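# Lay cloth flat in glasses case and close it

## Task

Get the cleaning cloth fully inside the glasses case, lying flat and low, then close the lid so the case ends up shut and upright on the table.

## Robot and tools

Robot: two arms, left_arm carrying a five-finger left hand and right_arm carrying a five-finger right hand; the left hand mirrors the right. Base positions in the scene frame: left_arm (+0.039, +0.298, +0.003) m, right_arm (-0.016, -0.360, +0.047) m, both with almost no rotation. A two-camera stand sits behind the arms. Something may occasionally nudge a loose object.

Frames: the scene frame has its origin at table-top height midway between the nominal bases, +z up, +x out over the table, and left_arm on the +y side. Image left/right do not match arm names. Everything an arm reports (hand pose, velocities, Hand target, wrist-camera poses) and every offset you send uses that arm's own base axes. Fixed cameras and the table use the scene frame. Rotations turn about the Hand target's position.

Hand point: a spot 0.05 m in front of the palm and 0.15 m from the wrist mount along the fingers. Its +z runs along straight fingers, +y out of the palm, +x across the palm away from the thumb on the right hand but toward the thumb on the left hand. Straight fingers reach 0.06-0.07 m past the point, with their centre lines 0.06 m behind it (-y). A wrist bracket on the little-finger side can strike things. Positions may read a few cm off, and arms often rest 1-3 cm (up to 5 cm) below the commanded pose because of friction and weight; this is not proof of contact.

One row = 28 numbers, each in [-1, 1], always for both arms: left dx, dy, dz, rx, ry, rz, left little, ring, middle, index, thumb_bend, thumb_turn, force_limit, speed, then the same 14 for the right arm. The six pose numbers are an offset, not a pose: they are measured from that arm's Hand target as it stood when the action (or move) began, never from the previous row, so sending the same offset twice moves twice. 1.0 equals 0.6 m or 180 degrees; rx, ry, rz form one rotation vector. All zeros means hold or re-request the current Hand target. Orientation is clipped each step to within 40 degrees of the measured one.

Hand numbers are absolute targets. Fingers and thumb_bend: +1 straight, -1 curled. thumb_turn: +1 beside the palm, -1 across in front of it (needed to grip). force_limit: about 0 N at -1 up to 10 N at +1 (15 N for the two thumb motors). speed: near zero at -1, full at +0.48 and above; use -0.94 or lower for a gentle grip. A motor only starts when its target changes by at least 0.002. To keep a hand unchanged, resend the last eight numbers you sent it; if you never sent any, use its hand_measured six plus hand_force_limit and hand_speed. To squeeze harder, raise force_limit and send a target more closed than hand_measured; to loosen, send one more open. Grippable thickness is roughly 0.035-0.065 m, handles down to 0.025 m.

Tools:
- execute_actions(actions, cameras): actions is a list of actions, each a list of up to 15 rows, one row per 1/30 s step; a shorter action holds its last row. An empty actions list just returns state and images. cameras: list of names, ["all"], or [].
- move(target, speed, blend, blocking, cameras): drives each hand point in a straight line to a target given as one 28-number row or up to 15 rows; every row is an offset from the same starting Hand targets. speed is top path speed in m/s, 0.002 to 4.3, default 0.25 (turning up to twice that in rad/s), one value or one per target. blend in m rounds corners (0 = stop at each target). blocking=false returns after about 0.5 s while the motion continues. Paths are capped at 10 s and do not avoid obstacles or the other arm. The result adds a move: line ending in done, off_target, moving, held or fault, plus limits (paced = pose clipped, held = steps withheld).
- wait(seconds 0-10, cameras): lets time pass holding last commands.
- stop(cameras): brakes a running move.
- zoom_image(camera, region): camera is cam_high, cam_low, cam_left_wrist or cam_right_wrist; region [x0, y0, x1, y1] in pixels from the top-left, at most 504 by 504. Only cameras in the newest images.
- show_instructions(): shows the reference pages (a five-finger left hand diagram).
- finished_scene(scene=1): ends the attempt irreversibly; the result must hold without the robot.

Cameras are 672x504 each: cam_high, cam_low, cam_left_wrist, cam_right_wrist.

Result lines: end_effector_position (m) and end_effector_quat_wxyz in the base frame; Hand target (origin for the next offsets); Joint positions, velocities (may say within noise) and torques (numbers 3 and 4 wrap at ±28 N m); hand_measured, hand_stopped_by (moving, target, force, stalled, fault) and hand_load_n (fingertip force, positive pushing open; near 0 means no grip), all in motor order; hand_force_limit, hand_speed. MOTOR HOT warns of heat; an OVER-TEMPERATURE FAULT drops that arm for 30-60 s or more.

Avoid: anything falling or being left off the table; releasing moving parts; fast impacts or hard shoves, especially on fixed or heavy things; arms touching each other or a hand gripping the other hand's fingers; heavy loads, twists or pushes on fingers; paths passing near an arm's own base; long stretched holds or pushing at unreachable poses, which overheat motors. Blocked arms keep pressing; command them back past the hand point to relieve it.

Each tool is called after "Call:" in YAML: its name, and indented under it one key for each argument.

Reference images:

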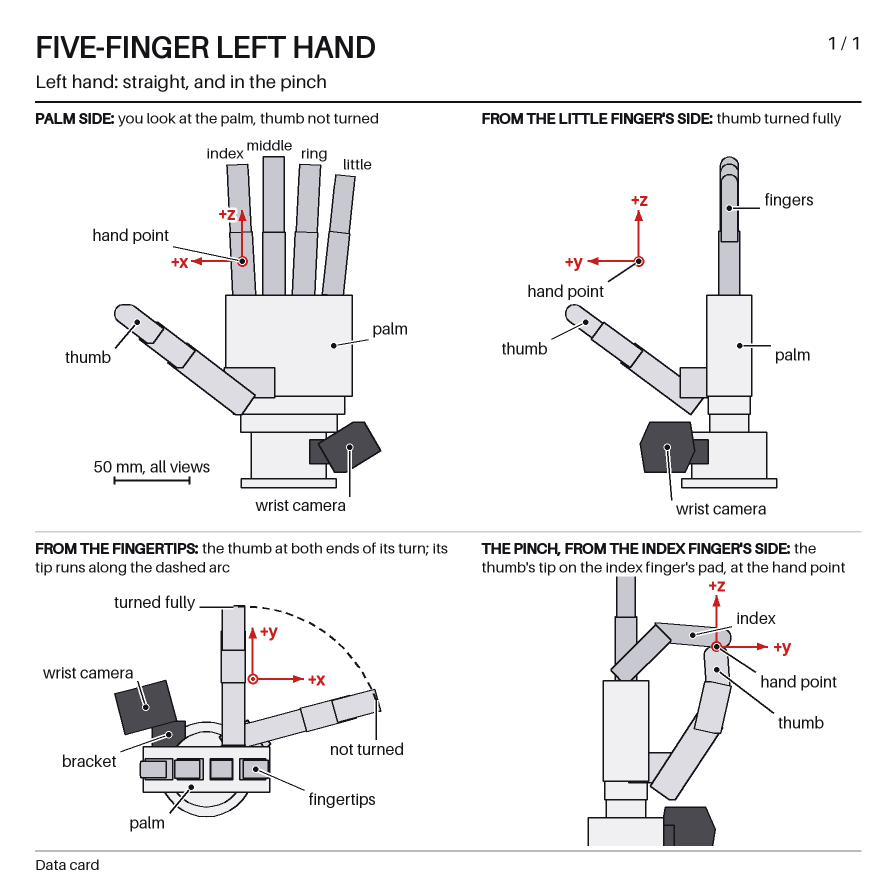

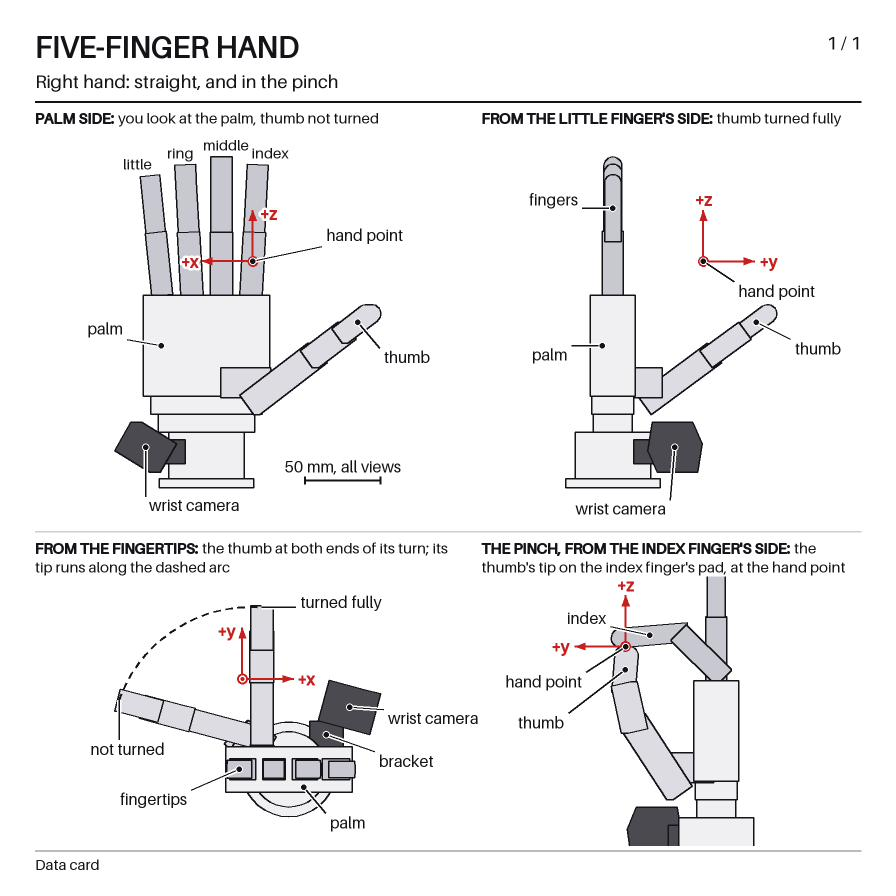

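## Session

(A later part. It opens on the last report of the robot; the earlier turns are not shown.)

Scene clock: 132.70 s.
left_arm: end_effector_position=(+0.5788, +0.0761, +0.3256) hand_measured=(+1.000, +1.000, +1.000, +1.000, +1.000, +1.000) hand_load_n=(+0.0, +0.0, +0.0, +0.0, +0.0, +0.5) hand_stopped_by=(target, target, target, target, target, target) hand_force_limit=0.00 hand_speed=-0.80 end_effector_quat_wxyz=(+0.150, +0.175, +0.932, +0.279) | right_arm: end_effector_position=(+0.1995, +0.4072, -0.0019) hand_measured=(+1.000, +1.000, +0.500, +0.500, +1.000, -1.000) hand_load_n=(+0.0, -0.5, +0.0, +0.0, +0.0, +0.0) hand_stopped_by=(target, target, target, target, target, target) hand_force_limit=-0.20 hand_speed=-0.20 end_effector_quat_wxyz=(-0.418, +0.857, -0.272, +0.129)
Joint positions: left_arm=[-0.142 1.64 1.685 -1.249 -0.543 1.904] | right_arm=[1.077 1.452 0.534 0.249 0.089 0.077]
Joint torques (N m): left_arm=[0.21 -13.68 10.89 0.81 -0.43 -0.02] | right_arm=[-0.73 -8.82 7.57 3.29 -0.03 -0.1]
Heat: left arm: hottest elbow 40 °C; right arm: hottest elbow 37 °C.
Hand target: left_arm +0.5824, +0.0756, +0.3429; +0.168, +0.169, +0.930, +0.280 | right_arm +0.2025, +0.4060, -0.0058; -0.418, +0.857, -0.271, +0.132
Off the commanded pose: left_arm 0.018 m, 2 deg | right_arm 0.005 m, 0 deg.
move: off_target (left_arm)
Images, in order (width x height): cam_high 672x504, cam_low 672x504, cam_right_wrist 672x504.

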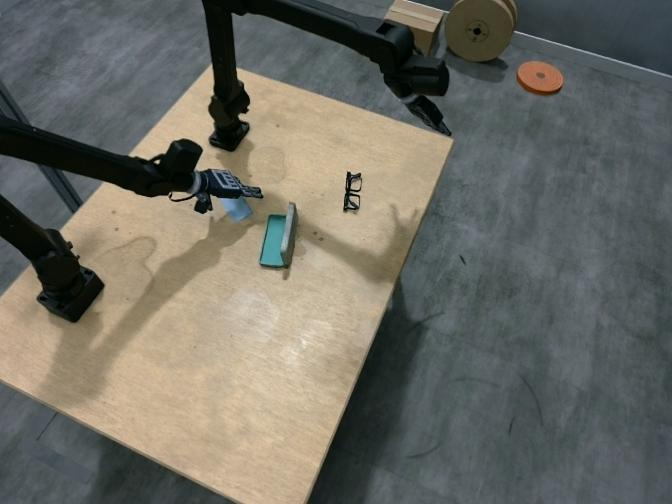

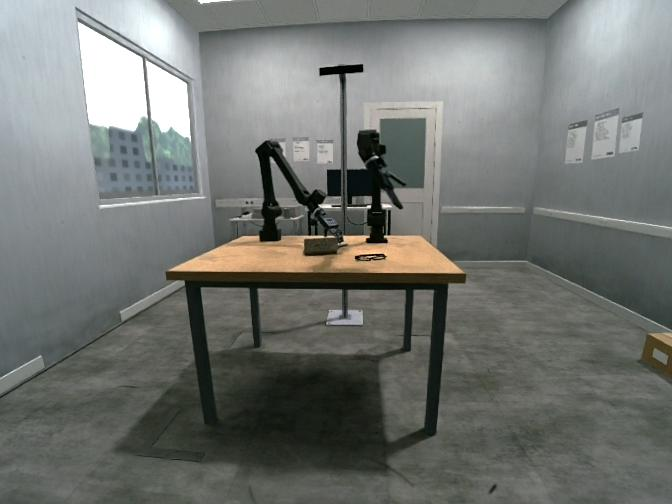

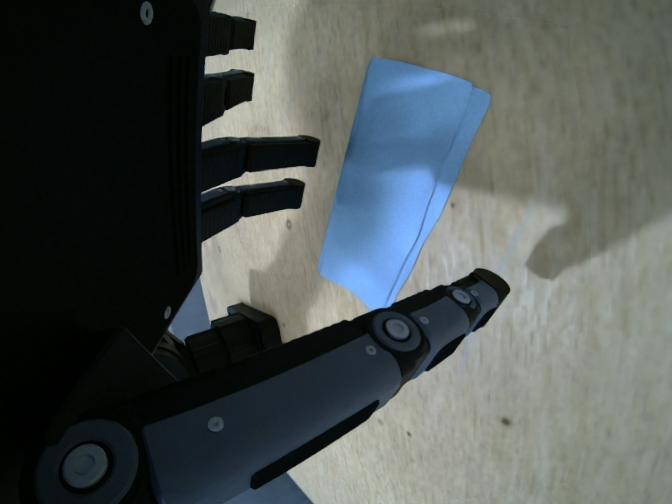

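Call:
move:
  target: [0,0,0,0,0,0,1,1,1,1,1,1,0,-0.8, 0.0095,0.0137,-0.025,0,0,0,1,1,0.5,0.5,1,-1,-0.2,-0.2]
  speed: 0.06
  cameras: ["cam_high","cam_low","cam_right_wrist"]

Call:
zoom_image:
  camera: "cam_low"
  region: [290, 180, 380, 265]

Scene clock: 140.90 s.
left_arm: end_effector_position=(+0.5788, +0.0761, +0.3256) hand_measured=(+1.000, +1.000, +1.000, +1.000, +1.000, +1.000) hand_load_n=(+0.0, +0.0, +0.0, +0.0, +0.0, +0.0) hand_stopped_by=(target, target, target, target, target, target) hand_force_limit=0.00 hand_speed=-0.80 end_effector_quat_wxyz=(+0.150, +0.175, +0.932, +0.279) | right_arm: end_effector_position=(+0.2013, +0.4082, -0.0226) hand_measured=(+1.000, +1.000, +0.500, +0.500, +1.000, -1.000) hand_load_n=(-0.5, +0.0, +0.0, +0.0, +0.0, +0.0) hand_stopped_by=(target, target, target, target, target, target) hand_force_limit=-0.20 hand_speed=-0.20 end_effector_quat_wxyz=(-0.411, +0.860, -0.273, +0.128)
Joint positions: left_arm=[-0.142 1.64 1.685 -1.249 -0.543 1.904] | right_arm=[1.074 1.522 0.534 0.304 0.087 0.075]
Joint torques (N m): left_arm=[0.21 -13.68 10.88 0.81 -0.43 -0.01] | right_arm=[-0.79 -9.82 8.5 3.25 -0.07 -0.05]
Heat: left arm: hottest elbow 40 °C; right arm: hottest elbow 36 °C.
Hand target: left_arm +0.5824, +0.0756, +0.3429; +0.168, +0.169, +0.930, +0.280 | right_arm +0.2082, +0.4142, -0.0208; -0.418, +0.857, -0.271, +0.132
Off the commanded pose: left_arm 0.018 m, 2 deg | right_arm 0.009 m, 1 deg.
move: off_target (left_arm)
Images, in order (width x height): cam_high 672x504, cam_low 672x504, cam_right_wrist 672x504.

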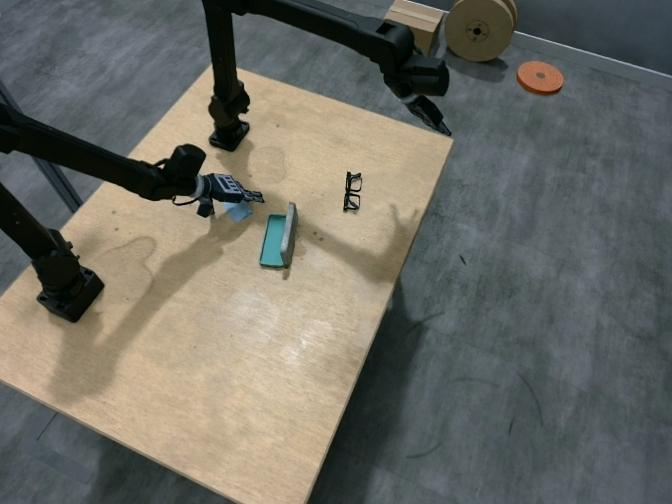

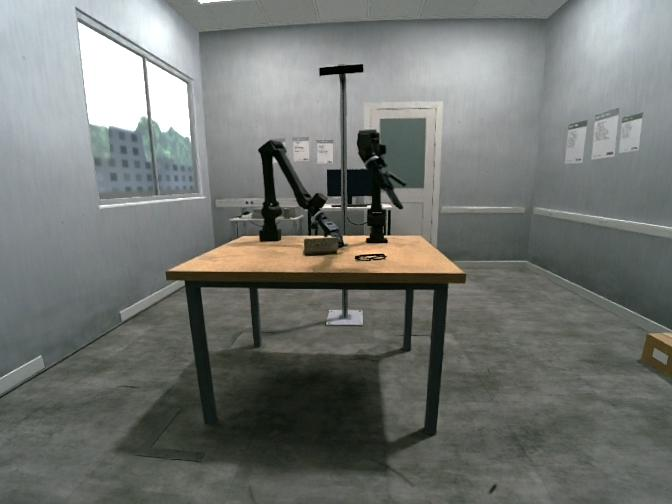

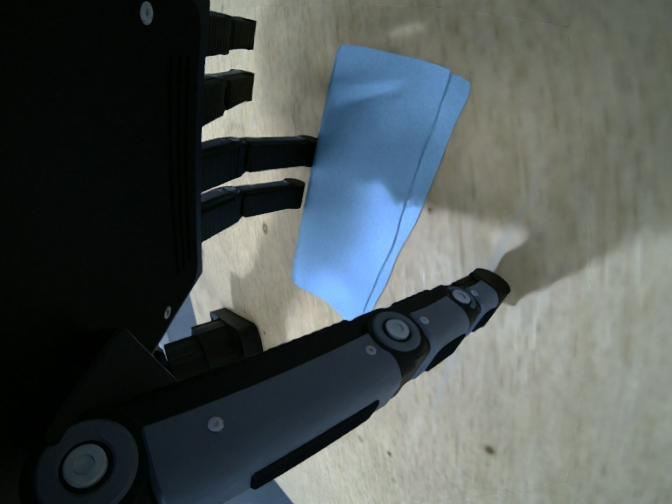

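Scaled by 5.600 from the camera's 672x504 image, which has a finer 960x720 frame.

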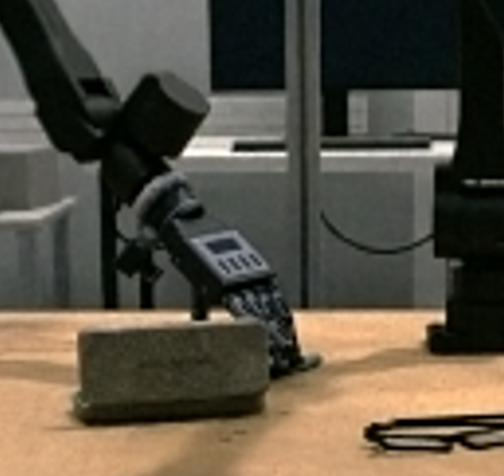

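Call:
move:
  target:
    - [0,0,0,0,0,0,1,1,1,1,1,1,0,-0.8, 0.0,0.0,0.04,0,0,0,1,1,0.5,0.5,1,-1,-0.2,-0.2]
    - [0,0,0,0,0,0,1,1,1,1,1,1,0,-0.8, 0.012,0.017,0.03,0,0,0,1,1,0.5,0.5,1,-1,-0.2,-0.2]
    - [0,0,0,0,0,0,1,1,1,1,1,1,0,-0.8, 0.012,0.017,-0.002,0,0,0,1,1,0.5,0.5,1,-1,-0.2,-0.2]
  speed: 0.06
  cameras: ["cam_high","cam_right_wrist"]

Call:
zoom_image:
  camera: "cam_right_wrist"
  region: [200, 30, 560, 380]

Scene clock: 145.47 s.
left_arm: end_effector_position=(+0.5788, +0.0761, +0.3256) hand_measured=(+1.000, +1.000, +1.000, +1.000, +1.000, +1.000) hand_load_n=(+0.0, +0.0, +0.0, +0.0, +0.0, +0.0) hand_stopped_by=(target, target, target, target, target, target) hand_force_limit=0.00 hand_speed=-0.80 end_effector_quat_wxyz=(+0.150, +0.175, +0.932, +0.279) | right_arm: end_effector_position=(+0.2055, +0.4139, -0.0256) hand_measured=(+1.000, +1.000, +0.500, +0.500, +1.000, -1.000) hand_load_n=(+0.0, +0.0, +0.0, +0.0, +0.0, +0.0) hand_stopped_by=(target, target, target, target, target, target) hand_force_limit=-0.20 hand_speed=-0.20 end_effector_quat_wxyz=(-0.409, +0.862, -0.273, +0.128)
Joint positions: left_arm=[-0.142 1.64 1.685 -1.249 -0.543 1.904] | right_arm=[1.07 1.547 0.555 0.303 0.084 0.073]
Joint torques (N m): left_arm=[0.21 -13.68 10.91 0.83 -0.43 -0.02] | right_arm=[-0.67 -9.82 9.62 3.22 -0.06 -0.08]
Heat: left arm: hottest elbow 40 °C; right arm: hottest elbow 36 °C.
Hand target: left_arm +0.5824, +0.0756, +0.3429; +0.168, +0.169, +0.930, +0.280 | right_arm +0.2154, +0.4244, -0.0220; -0.418, +0.857, -0.271, +0.132
Off the commanded pose: left_arm 0.018 m, 2 deg | right_arm 0.015 m, 1 deg.
move: off_target (left_arm, right_arm)
Images, in order (width x height): cam_high 672x504, cam_right_wrist 672x504.

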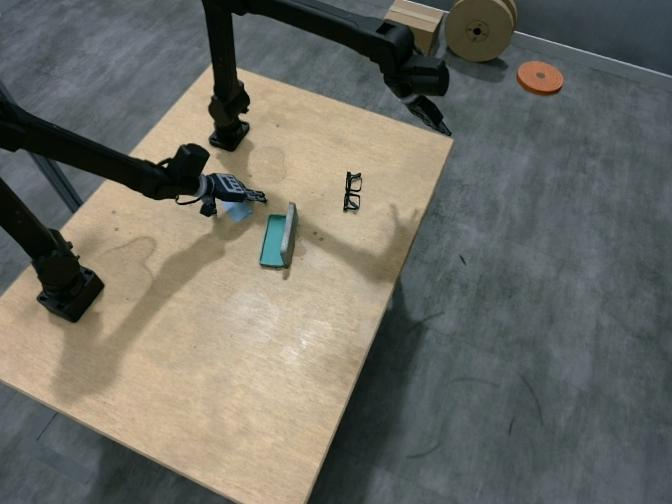

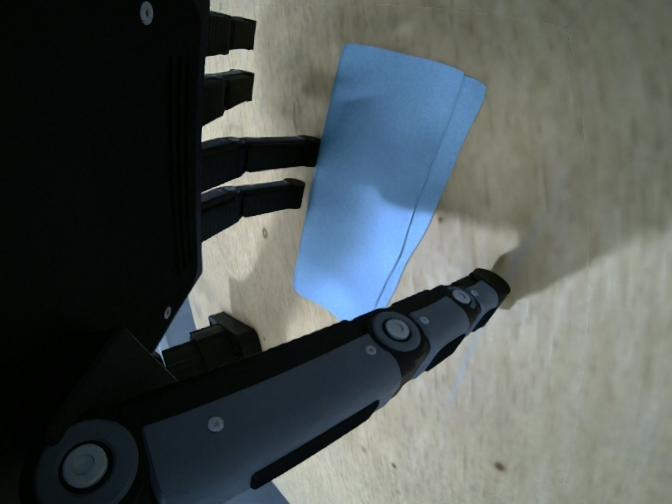

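Scaled by 1.400 from the camera's 672x504 image, which has a finer 960x720 frame.

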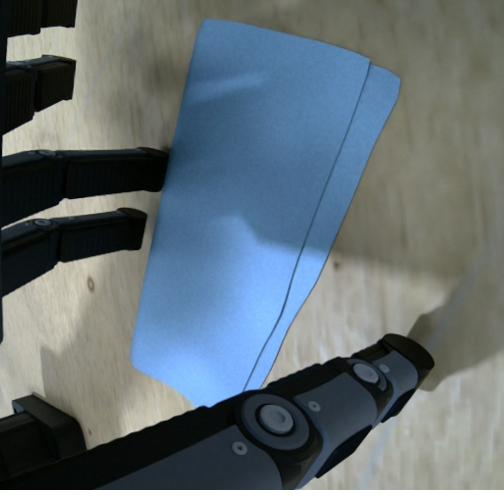

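Call:
move:
  target: [0,0,0,0,0,0,1,1,1,1,1,1,0,-0.8, 0.0,0.0,0.0,0,0,0,1,1,0.1,0.1,0.6,-1,-0.4,-0.6]
  speed: 0.06
  cameras: ["cam_high","cam_right_wrist"]

Call:
zoom_image:
  camera: "cam_right_wrist"
  region: [200, 30, 560, 380]

Scene clock: 149.27 s.
left_arm: end_effector_position=(+0.5788, +0.0761, +0.3256) hand_measured=(+1.000, +1.000, +1.000, +1.000, +1.000, +1.000) hand_load_n=(+0.0, +0.0, +0.0, +0.0, +0.0, -0.5) hand_stopped_by=(target, target, target, target, target, target) hand_force_limit=0.00 hand_speed=-0.80 end_effector_quat_wxyz=(+0.150, +0.175, +0.932, +0.279) | right_arm: end_effector_position=(+0.2070, +0.4165, -0.0238) hand_measured=(+1.000, +1.000, +0.100, +0.100, +0.600, -1.000) hand_load_n=(+0.0, +0.0, +0.0, +0.0, +0.0, +0.0) hand_stopped_by=(target, target, target, target, target, target) hand_force_limit=-0.40 hand_speed=-0.60 end_effector_quat_wxyz=(-0.413, +0.859, -0.272, +0.128)
Joint positions: left_arm=[-0.142 1.64 1.685 -1.249 -0.543 1.904] | right_arm=[1.07 1.548 0.557 0.313 0.084 0.072]
Joint torques (N m): left_arm=[0.21 -13.68 10.89 0.81 -0.43 -0.02] | right_arm=[-0.91 -9.99 9.47 2.69 -0.04 -0.06]
Heat: left arm: hottest elbow 40 °C; right arm: hottest elbow 36 °C.
Hand target: left_arm +0.5824, +0.0756, +0.3429; +0.168, +0.169, +0.930, +0.280 | right_arm +0.2154, +0.4243, -0.0221; -0.418, +0.857, -0.271, +0.132
Off the commanded pose: left_arm 0.018 m, 2 deg | right_arm 0.012 m, 1 deg.
move: off_target (left_arm, right_arm)
Images, in order (width x height): cam_high 672x504, cam_right_wrist 672x504.

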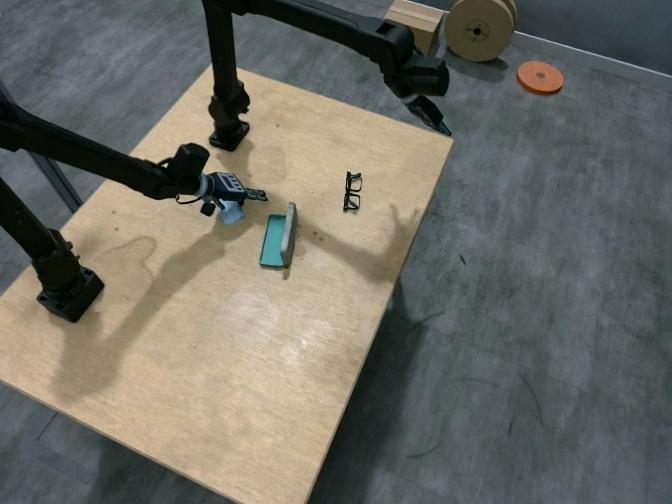

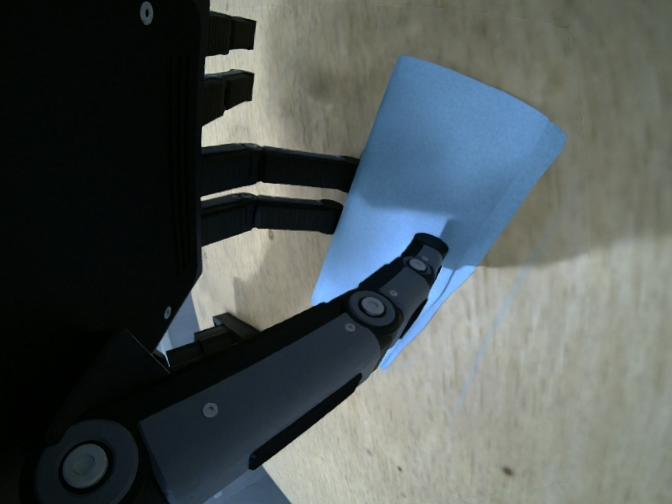

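Scaled by 1.400 from the camera's 672x504 image, which has a finer 960x720 frame.

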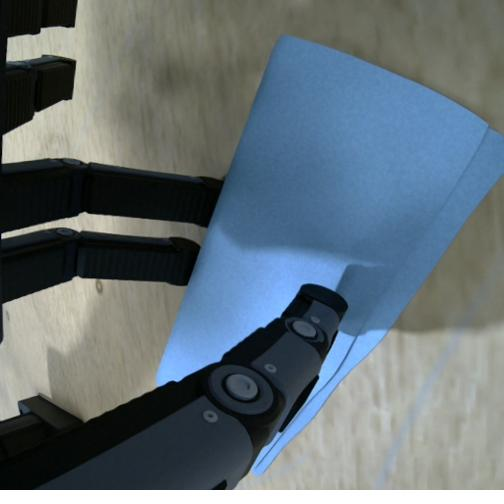

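Call:
move:
  target: [0,0,0,0,0,0,1,1,1,1,1,1,0,-0.8, 0.0,0.0,0.0,0,0,0,1,1,-0.1,-0.1,0.1,-1,-0.3,-0.6]
  speed: 0.06
  cameras: ["cam_high","cam_right_wrist"]

Call:
zoom_image:
  camera: "cam_right_wrist"
  region: [200, 30, 560, 380]

Scene clock: 152.30 s.
left_arm: end_effector_position=(+0.5788, +0.0761, +0.3256) hand_measured=(+1.000, +1.000, +1.000, +1.000, +1.000, +1.000) hand_load_n=(+0.0, +0.0, +0.0, +0.0, +0.0, +0.0) hand_stopped_by=(target, target, target, target, target, target) hand_force_limit=0.00 hand_speed=-0.80 end_effector_quat_wxyz=(+0.150, +0.175, +0.932, +0.279) | right_arm: end_effector_position=(+0.2068, +0.4161, -0.0250) hand_measured=(+1.000, +1.000, -0.100, -0.100, +0.100, -1.000) hand_load_n=(+0.0, +0.0, +0.0, +0.0, +0.0, +0.0) hand_stopped_by=(target, target, target, target, target, target) hand_force_limit=-0.30 hand_speed=-0.60 end_effector_quat_wxyz=(-0.412, +0.860, -0.272, +0.128)
Joint positions: left_arm=[-0.142 1.64 1.685 -1.249 -0.543 1.904] | right_arm=[1.07 1.551 0.557 0.313 0.084 0.072]
Joint torques (N m): left_arm=[0.21 -13.68 10.91 0.81 -0.43 -0.02] | right_arm=[-1.03 -10.34 9.47 2.73 -0.06 -0.08]
Heat: left arm: hottest elbow 40 °C; right arm: hottest elbow 36 °C.
Hand target: left_arm +0.5824, +0.0756, +0.3429; +0.168, +0.169, +0.930, +0.280 | right_arm +0.2154, +0.4243, -0.0221; -0.418, +0.857, -0.271, +0.132
Off the commanded pose: left_arm 0.018 m, 2 deg | right_arm 0.012 m, 1 deg.
move: off_target (left_arm, right_arm)
Images, in order (width x height): cam_high 672x504, cam_right_wrist 672x504.

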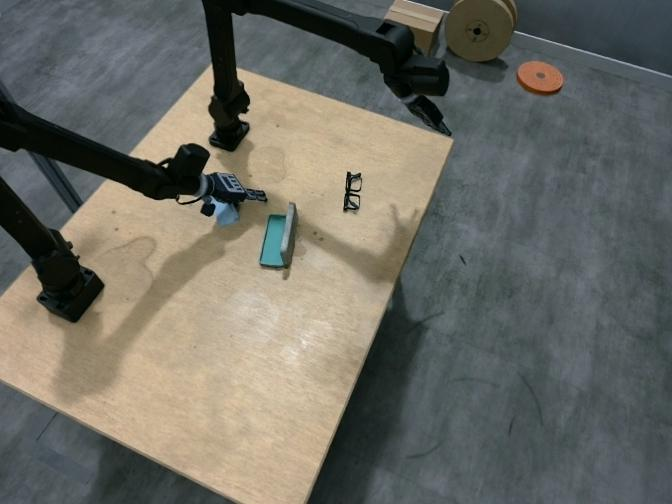

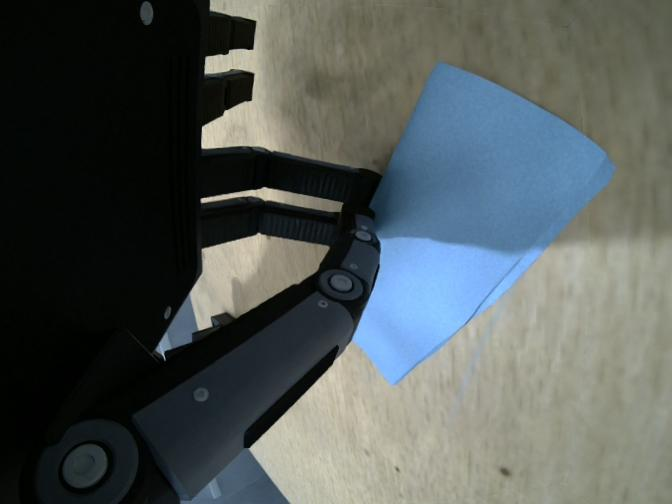

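Scaled by 1.400 from the camera's 672x504 image, which has a finer 960x720 frame.

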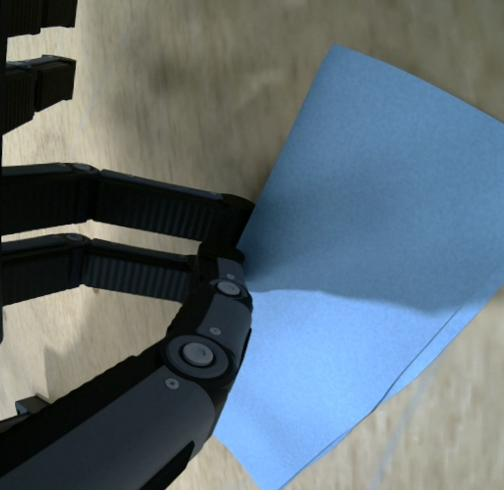

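Call:
move:
  target:
    - [0,0,0,0,0,0,1,1,1,1,1,1,0,-0.8, 0.0,0.0,0.0,0,0,0,1,1,0.5,0.5,1,-1,-0.3,-0.2]
    - [0,0,0,0,0,0,1,1,1,1,1,1,0,-0.8, 0.0,0.0,0.1,0,0,0,1,1,0.5,0.5,1,-1,-0.3,-0.2]
  speed: 0.12
  cameras: ["cam_high","cam_low","cam_right_wrist"]

Call:
zoom_image:
  camera: "cam_right_wrist"
  region: [300, 30, 660, 390]

Call:
zoom_image:
  camera: "cam_low"
  region: [290, 180, 380, 265]

Scene clock: 160.27 s.
left_arm: end_effector_position=(+0.5788, +0.0761, +0.3256) hand_measured=(+1.000, +1.000, +1.000, +1.000, +1.000, +1.000) hand_load_n=(+0.0, +0.0, +0.0, +0.0, +0.0, +0.0) hand_stopped_by=(target, target, target, target, target, target) hand_force_limit=0.00 hand_speed=-0.80 end_effector_quat_wxyz=(+0.150, +0.175, +0.932, +0.279) | right_arm: end_effector_position=(+0.2051, +0.4131, +0.0250) hand_measured=(+1.000, +1.000, +0.500, +0.500, +1.000, -1.000) hand_load_n=(+0.0, +0.0, +0.0, +0.0, +0.0, +0.0) hand_stopped_by=(target, target, target, target, target, target) hand_force_limit=-0.30 hand_speed=-0.20 end_effector_quat_wxyz=(-0.410, +0.861, -0.272, +0.128)
Joint positions: left_arm=[-0.142 1.64 1.685 -1.249 -0.543 1.904] | right_arm=[1.07 1.394 0.594 0.113 0.083 0.072]
Joint torques (N m): left_arm=[0.21 -13.63 10.89 0.83 -0.43 -0.02] | right_arm=[-0.85 -10.23 12.15 1.78 -0.05 -0.01]
Heat: left arm: hottest elbow 40 °C; right arm: hottest elbow 36 °C.
Hand target: left_arm +0.5824, +0.0756, +0.3429; +0.168, +0.169, +0.930, +0.280 | right_arm +0.2155, +0.4244, +0.0381; -0.418, +0.857, -0.271, +0.132
Off the commanded pose: left_arm 0.018 m, 2 deg | right_arm 0.020 m, 1 deg.
move: off_target (left_arm, right_arm)
Images, in order (width x height): cam_high 672x504, cam_low 672x504, cam_right_wrist 672x504.

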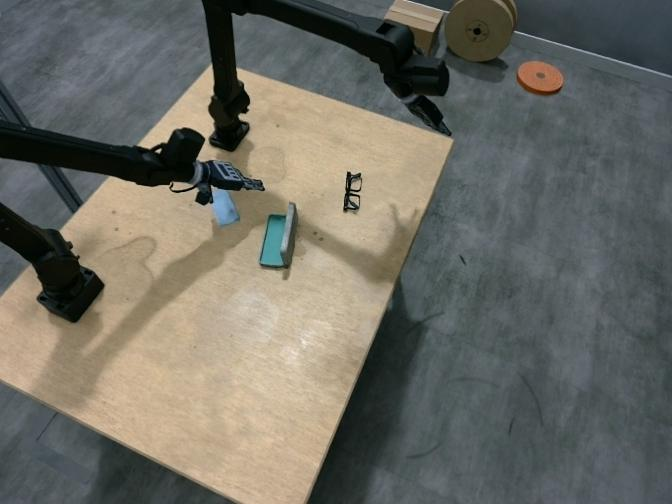

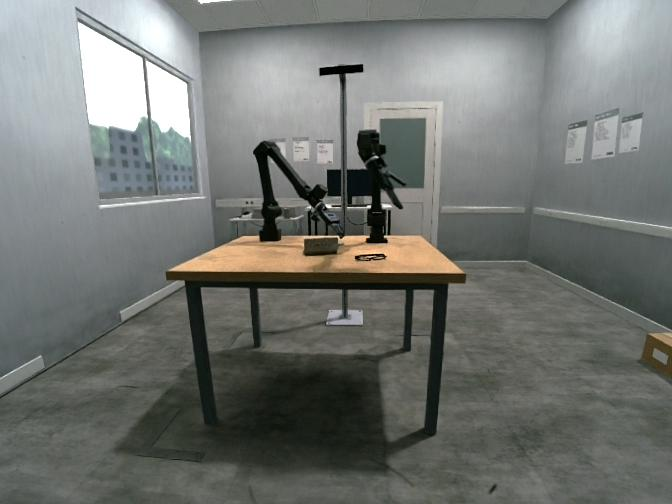

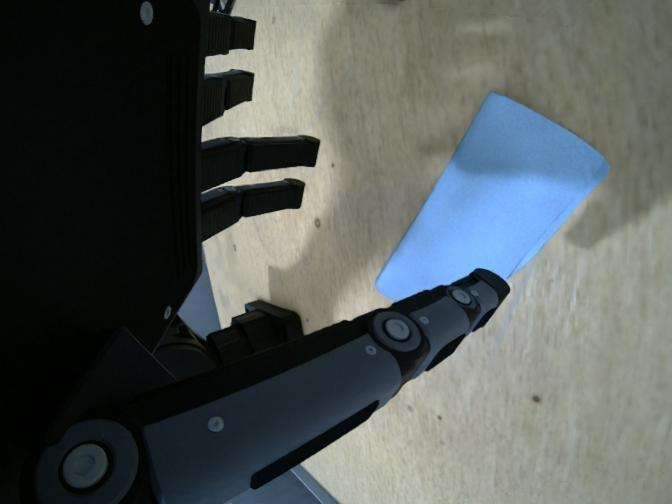

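Scaled by 1.400 from the camera's 672x504 image, which has a finer 960x720 frame.

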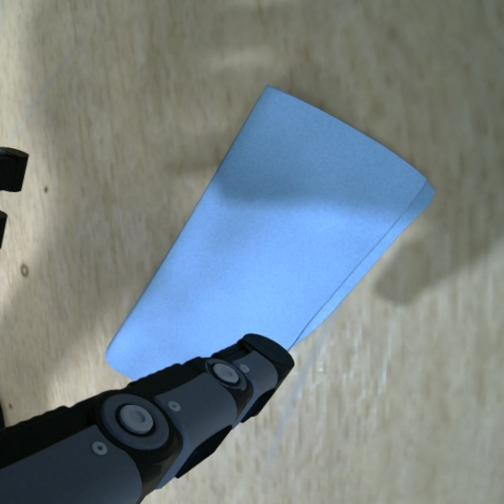

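Scaled by 5.600 from the camera's 672x504 image, which has a finer 960x720 frame.

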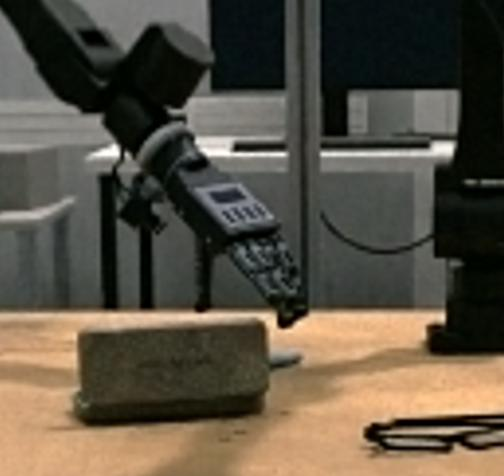

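Call:
zoom_image:
  camera: "cam_high"
  region: [190, 160, 310, 280]

Scaled by 4.200 from the camera's 672x504 image, which has a finer 960x720 frame.

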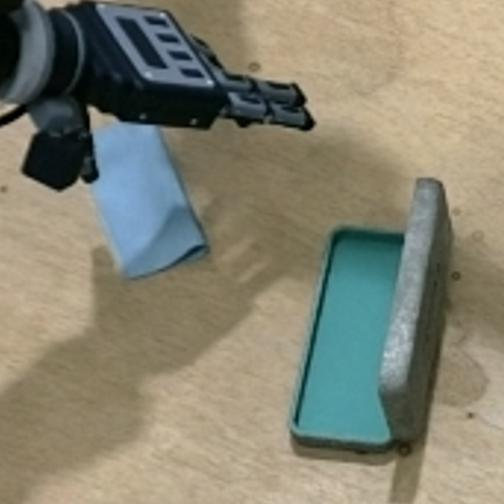

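Call:
move:
  target: [0,0,0,0,0,0,1,1,1,1,1,1,0,-0.8, -0.0525,-0.049,0.0,0,0,-0.061,1,1,0.5,0.5,1,-1,-0.3,-0.2]
  speed: 0.12
  cameras: ["cam_high","cam_right_wrist"]

Call:
zoom_image:
  camera: "cam_right_wrist"
  region: [260, 10, 600, 350]

Scene clock: 171.57 s.
left_arm: end_effector_position=(+0.5788, +0.0761, +0.3256) hand_measured=(+1.000, +1.000, +1.000, +1.000, +1.000, +1.000) hand_load_n=(+0.0, +0.0, +0.0, +0.0, +0.0, +0.0) hand_stopped_by=(target, target, target, target, target, target) hand_force_limit=0.00 hand_speed=-0.80 end_effector_quat_wxyz=(+0.150, +0.175, +0.932, +0.279) | right_arm: end_effector_position=(+0.1885, +0.3978, +0.0403) hand_measured=(+1.000, +1.000, +0.500, +0.500, +1.000, -1.000) hand_load_n=(+0.0, +0.0, +0.0, +0.0, +0.0, +0.0) hand_stopped_by=(target, target, target, target, target, target) hand_force_limit=-0.30 hand_speed=-0.20 end_effector_quat_wxyz=(-0.408, +0.825, -0.350, +0.174)
Joint positions: left_arm=[-0.142 1.64 1.685 -1.249 -0.543 1.904] | right_arm=[1.17 1.291 0.542 0.057 0.318 0.253]
Joint torques (N m): left_arm=[0.21 -13.68 10.91 0.83 -0.43 -0.02] | right_arm=[1.14 -9.35 8.84 1.8 0.22 0.12]
Heat: left arm: hottest elbow 40 °C; right arm: hottest elbow 38 °C.
Hand target: left_arm +0.5824, +0.0756, +0.3429; +0.168, +0.169, +0.930, +0.280 | right_arm +0.1839, +0.3950, +0.0381; -0.404, +0.827, -0.352, +0.171
Off the commanded pose: left_arm 0.018 m, 2 deg | right_arm 0.006 m, 1 deg.
move: off_target (left_arm)
Images, in order (width x height): cam_high 672x504, cam_right_wrist 672x504.

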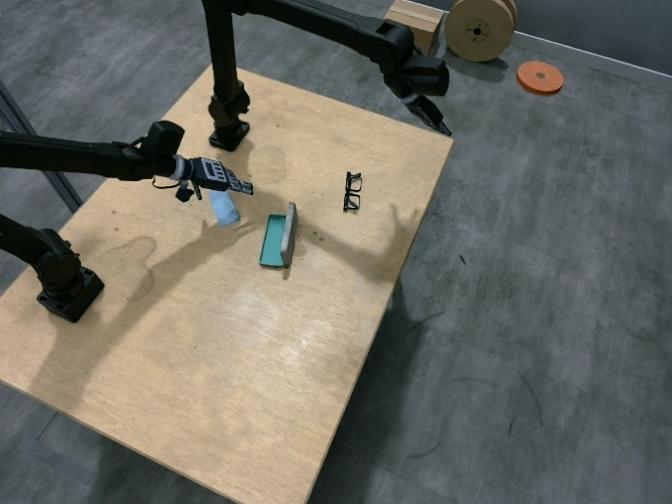

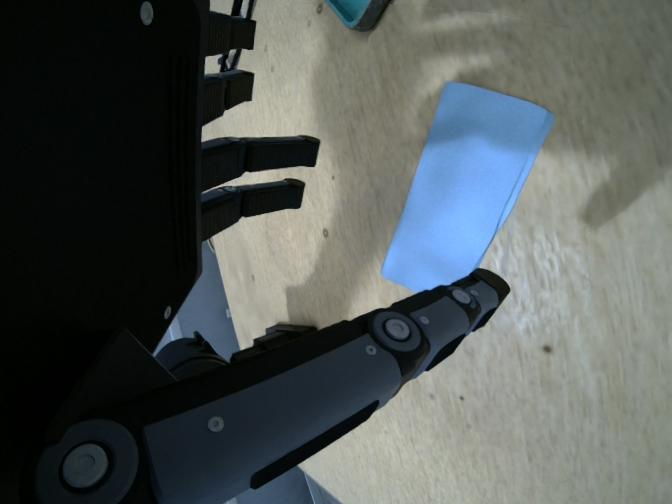

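Scaled by 1.482 from the camera's 672x504 image, which has a finer 960x720 frame.

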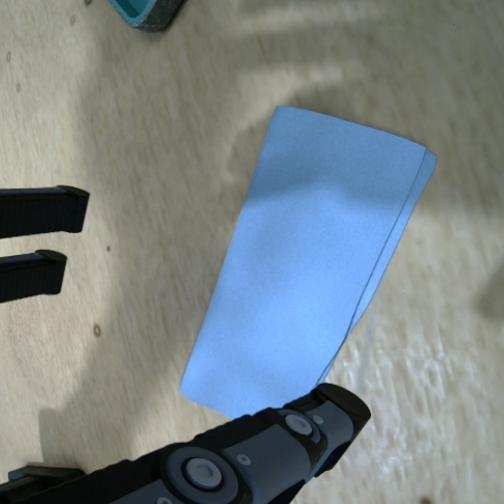

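Call:
move:
  target: [0,0,0,0,0,0,1,1,1,1,1,1,0,-0.8, -0.01,-0.01,-0.09,0,0,0,1,1,0.5,0.5,1,-1,-0.3,-0.2]
  speed: 0.08
  cameras: ["cam_high","cam_right_wrist"]

Call:
zoom_image:
  camera: "cam_right_wrist"
  region: [200, 10, 560, 370]

Scene clock: 184.27 s.
left_arm: end_effector_position=(+0.5788, +0.0761, +0.3256) hand_measured=(+1.000, +1.000, +1.000, +1.000, +1.000, +1.000) hand_load_n=(+0.0, +0.0, +0.0, +0.0, +0.0, +0.0) hand_stopped_by=(target, target, target, target, target, target) hand_force_limit=0.00 hand_speed=-0.80 end_effector_quat_wxyz=(+0.150, +0.175, +0.932, +0.279) | right_arm: end_effector_position=(+0.1808, +0.3871, -0.0128) hand_measured=(+1.000, +1.000, +0.500, +0.500, +1.000, -1.000) hand_load_n=(+0.0, +0.0, +0.0, +0.0, -0.5, +0.0) hand_stopped_by=(target, target, target, target, target, target) hand_force_limit=-0.30 hand_speed=-0.20 end_effector_quat_wxyz=(-0.401, +0.828, -0.351, +0.174)
Joint positions: left_arm=[-0.142 1.64 1.685 -1.249 -0.543 1.904] | right_arm=[1.18 1.421 0.465 0.246 0.325 0.261]
Joint torques (N m): left_arm=[0.21 -13.68 10.91 0.83 -0.43 -0.02] | right_arm=[0.38 -8 7.3 3.22 0.19 0.11]
Heat: left arm: hottest elbow 40 °C; right arm: hottest elbow 36 °C.
Hand target: left_arm +0.5824, +0.0756, +0.3429; +0.168, +0.169, +0.930, +0.280 | right_arm +0.1778, +0.3890, -0.0160; -0.404, +0.827, -0.352, +0.171
Off the commanded pose: left_arm 0.018 m, 2 deg | right_arm 0.005 m, 0 deg.
move: off_target (left_arm)
Images, in order (width x height): cam_high 672x504, cam_right_wrist 672x504.

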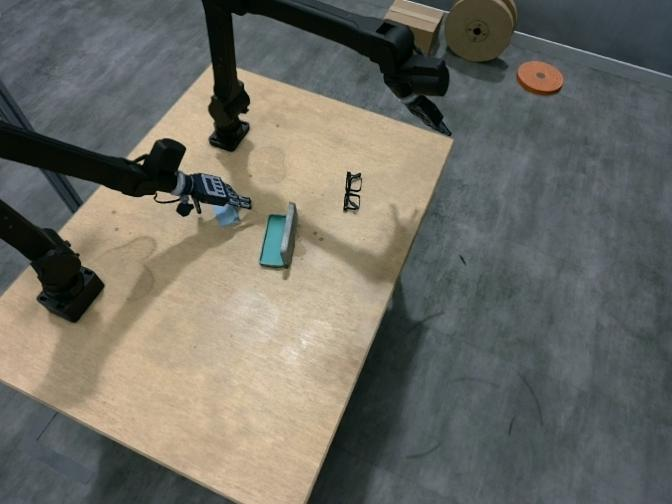

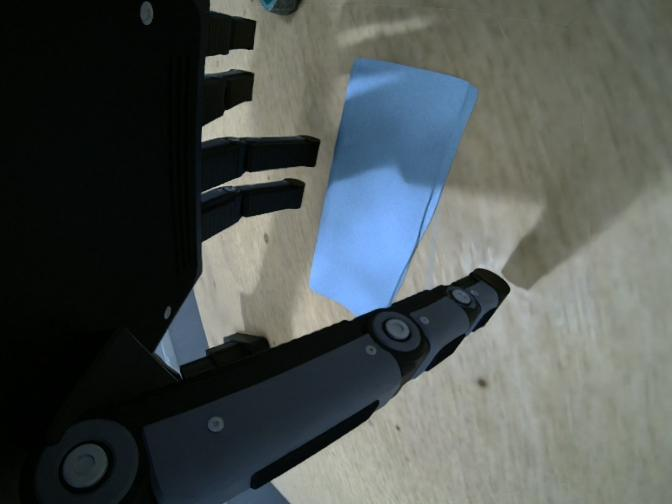

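Scaled by 1.400 from the camera's 672x504 image, which has a finer 960x720 frame.

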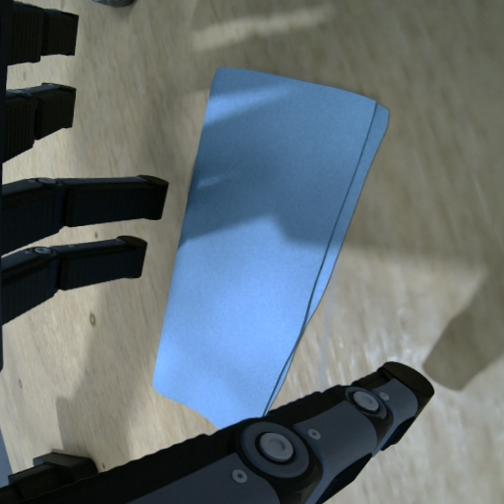

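Call:
move:
  target:
    - [0,0,0,0,0,0,1,1,1,1,1,1,0,-0.8, 0.022,0.02,0.01,0,0,0,1,1,0.5,0.5,1,-1,-0.3,-0.2]
    - [0,0,0,0,0,0,1,1,1,1,1,1,0,-0.8, 0.022,0.02,-0.022,0,0,0,1,1,0.5,0.5,1,-1,-0.3,-0.2]
  speed: 0.06
  cameras: ["cam_high","cam_right_wrist"]

Call:
zoom_image:
  camera: "cam_right_wrist"
  region: [200, 10, 560, 370]

Scene clock: 194.27 s.
left_arm: end_effector_position=(+0.5788, +0.0761, +0.3256) hand_measured=(+1.000, +1.000, +1.000, +1.000, +1.000, +1.000) hand_load_n=(-0.5, +0.0, +0.0, +0.0, +0.0, +0.0) hand_stopped_by=(target, target, target, target, target, target) hand_force_limit=0.00 hand_speed=-0.80 end_effector_quat_wxyz=(+0.150, +0.175, +0.932, +0.279) | right_arm: end_effector_position=(+0.1847, +0.3939, -0.0271) hand_measured=(+1.000, +1.000, +0.500, +0.500, +1.000, -1.000) hand_load_n=(+0.0, -0.5, -0.5, +0.0, +0.0, +0.0) hand_stopped_by=(target, target, target, target, target, target) hand_force_limit=-0.30 hand_speed=-0.20 end_effector_quat_wxyz=(-0.403, +0.828, -0.352, +0.169)
Joint positions: left_arm=[-0.142 1.64 1.685 -1.249 -0.543 1.904] | right_arm=[1.171 1.491 0.472 0.313 0.311 0.26]
Joint torques (N m): left_arm=[0.21 -13.68 10.89 0.83 -0.43 -0.01] | right_arm=[-1.03 -7.94 9.14 2.74 0.06 -0.06]
Heat: left arm: hottest elbow 41 °C; right arm: hottest elbow 36 °C.
Hand target: left_arm +0.5824, +0.0756, +0.3429; +0.168, +0.169, +0.930, +0.280 | right_arm +0.1911, +0.4010, -0.0292; -0.404, +0.827, -0.352, +0.171
Off the commanded pose: left_arm 0.018 m, 2 deg | right_arm 0.010 m, 0 deg.
move: off_target (left_arm)
Images, in order (width x height): cam_high 672x504, cam_right_wrist 672x504.

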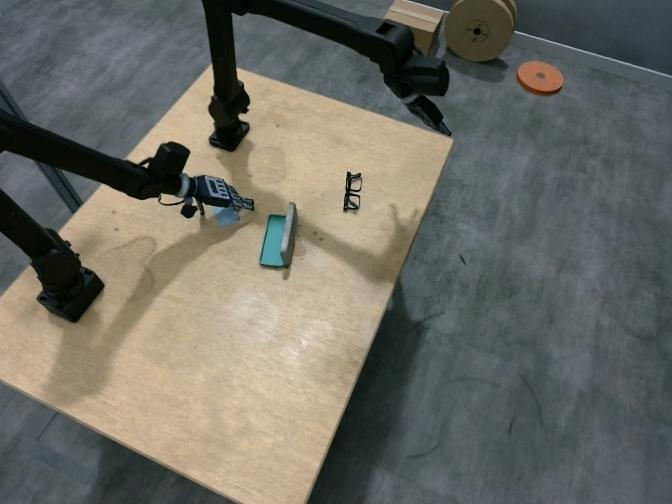

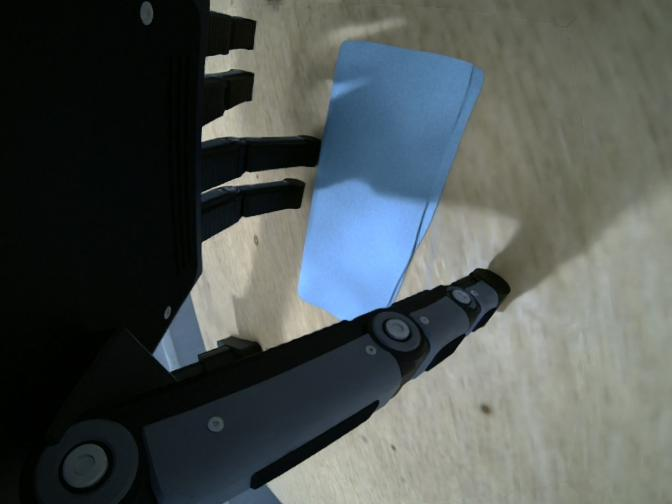

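Scaled by 1.400 from the camera's 672x504 image, which has a finer 960x720 frame.

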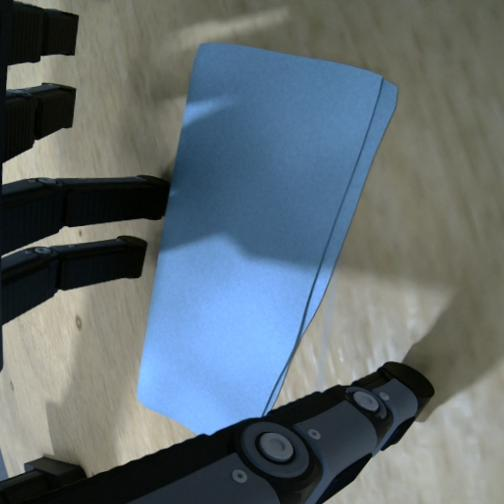

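Call:
move:
  target: [0,0,0,0,0,0,1,1,1,1,1,1,0,-0.8, 0.006,0.006,-0.02,0,0,0,1,1,0.5,0.5,1,-1,-0.3,-0.2]
  speed: 0.05
  cameras: ["cam_right_wrist"]

Call:
zoom_image:
  camera: "cam_right_wrist"
  region: [200, 10, 560, 370]

Scene clock: 197.70 s.
left_arm: end_effector_position=(+0.5788, +0.0761, +0.3256) hand_measured=(+1.000, +1.000, +1.000, +1.000, +1.000, +1.000) hand_load_n=(+0.0, +0.0, +0.0, +0.0, +0.0, +0.0) hand_stopped_by=(target, target, target, target, target, target) hand_force_limit=0.00 hand_speed=-0.80 end_effector_quat_wxyz=(+0.150, +0.175, +0.932, +0.279) | right_arm: end_effector_position=(+0.1903, +0.4032, -0.0288) hand_measured=(+1.000, +1.000, +0.500, +0.500, +1.000, -1.000) hand_load_n=(+0.0, +0.0, -0.5, +0.0, +0.5, -1.0) hand_stopped_by=(target, target, target, target, target, target) hand_force_limit=-0.30 hand_speed=-0.20 end_effector_quat_wxyz=(-0.415, +0.821, -0.353, +0.170)
Joint positions: left_arm=[-0.142 1.64 1.685 -1.249 -0.543 1.904] | right_arm=[1.167 1.526 0.482 0.366 0.31 0.258]
Joint torques (N m): left_arm=[0.21 -13.63 10.91 0.83 -0.43 -0.02] | right_arm=[-1.08 -6.53 8.38 2.4 -0.05 -0.08]
Heat: left arm: hottest elbow 41 °C; right arm: hottest elbow 36 °C.
Hand target: left_arm +0.5824, +0.0756, +0.3429; +0.168, +0.169, +0.930, +0.280 | right_arm +0.1947, +0.4044, -0.0413; -0.404, +0.827, -0.352, +0.171
Off the commanded pose: left_arm 0.018 m, 2 deg | right_arm 0.013 m, 1 deg.
move: off_target (left_arm, right_arm)
Images, in order (width x height): cam_right_wrist 672x504.

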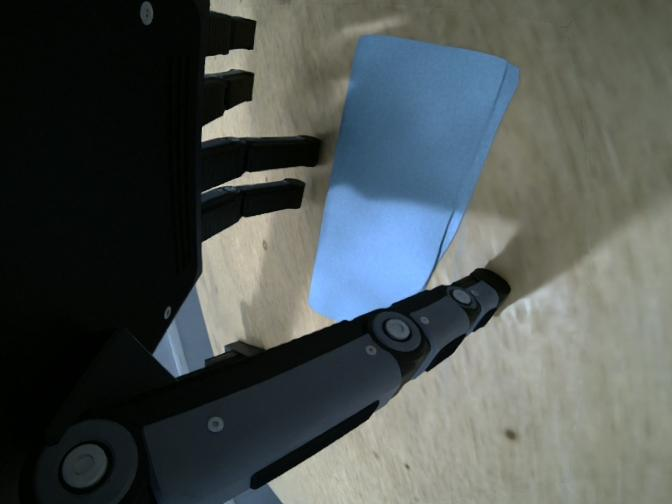

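Scaled by 1.400 from the camera's 672x504 image, which has a finer 960x720 frame.

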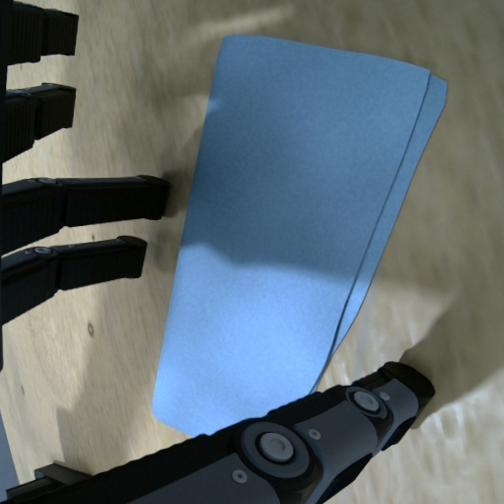

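Call:
move:
  target: [0,0,0,0,0,0,1,1,1,1,1,1,0,-0.8, 0.0,0.0,0.019,0,0,0,1,1,0.4,0.4,0.6,-1,-0.4,-0.7]
  speed: 0.05
  cameras: ["cam_right_wrist"]

Call:
zoom_image:
  camera: "cam_right_wrist"
  region: [200, 10, 560, 370]

Scene clock: 202.90 s.
left_arm: end_effector_position=(+0.5788, +0.0761, +0.3256) hand_measured=(+1.000, +1.000, +1.000, +1.000, +1.000, +1.000) hand_load_n=(+0.0, +0.0, +0.0, +0.0, +0.0, +0.0) hand_stopped_by=(target, target, target, target, target, target) hand_force_limit=0.00 hand_speed=-0.80 end_effector_quat_wxyz=(+0.150, +0.175, +0.932, +0.279) | right_arm: end_effector_position=(+0.1924, +0.4059, -0.0262) hand_measured=(+1.000, +1.000, +0.400, +0.400, +0.600, -1.000) hand_load_n=(+0.0, +0.0, +2.0, +0.0, +0.0, +0.0) hand_stopped_by=(target, target, target, target, target, target) hand_force_limit=-0.40 hand_speed=-0.70 end_effector_quat_wxyz=(-0.415, +0.821, -0.353, +0.170)
Joint positions: left_arm=[-0.142 1.64 1.685 -1.249 -0.543 1.904] | right_arm=[1.164 1.524 0.492 0.354 0.308 0.258]
Joint torques (N m): left_arm=[0.21 -13.68 10.89 0.83 -0.43 -0.02] | right_arm=[-1.26 -9.76 8.27 1.06 0 -0.06]
Heat: left arm: hottest elbow 41 °C; right arm: hottest elbow 36 °C.
Hand target: left_arm +0.5824, +0.0756, +0.3429; +0.168, +0.169, +0.930, +0.280 | right_arm +0.1946, +0.4044, -0.0300; -0.403, +0.827, -0.352, +0.171
Off the commanded pose: left_arm 0.018 m, 2 deg | right_arm 0.005 m, 2 deg.
move: off_target (left_arm)
Images, in order (width x height): cam_right_wrist 672x504.

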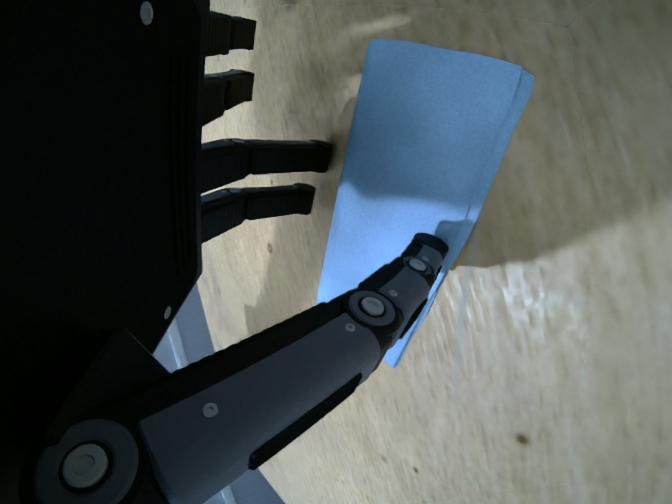

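Scaled by 1.400 from the camera's 672x504 image, which has a finer 960x720 frame.

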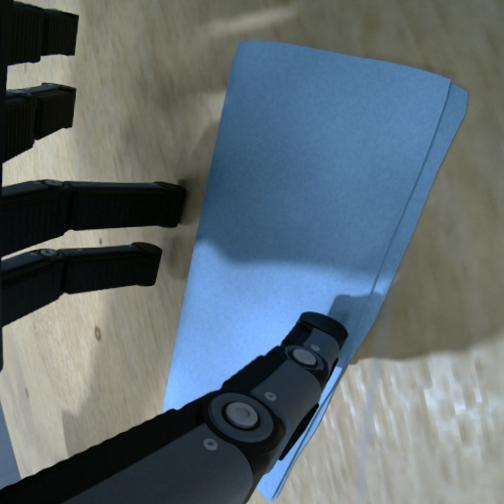

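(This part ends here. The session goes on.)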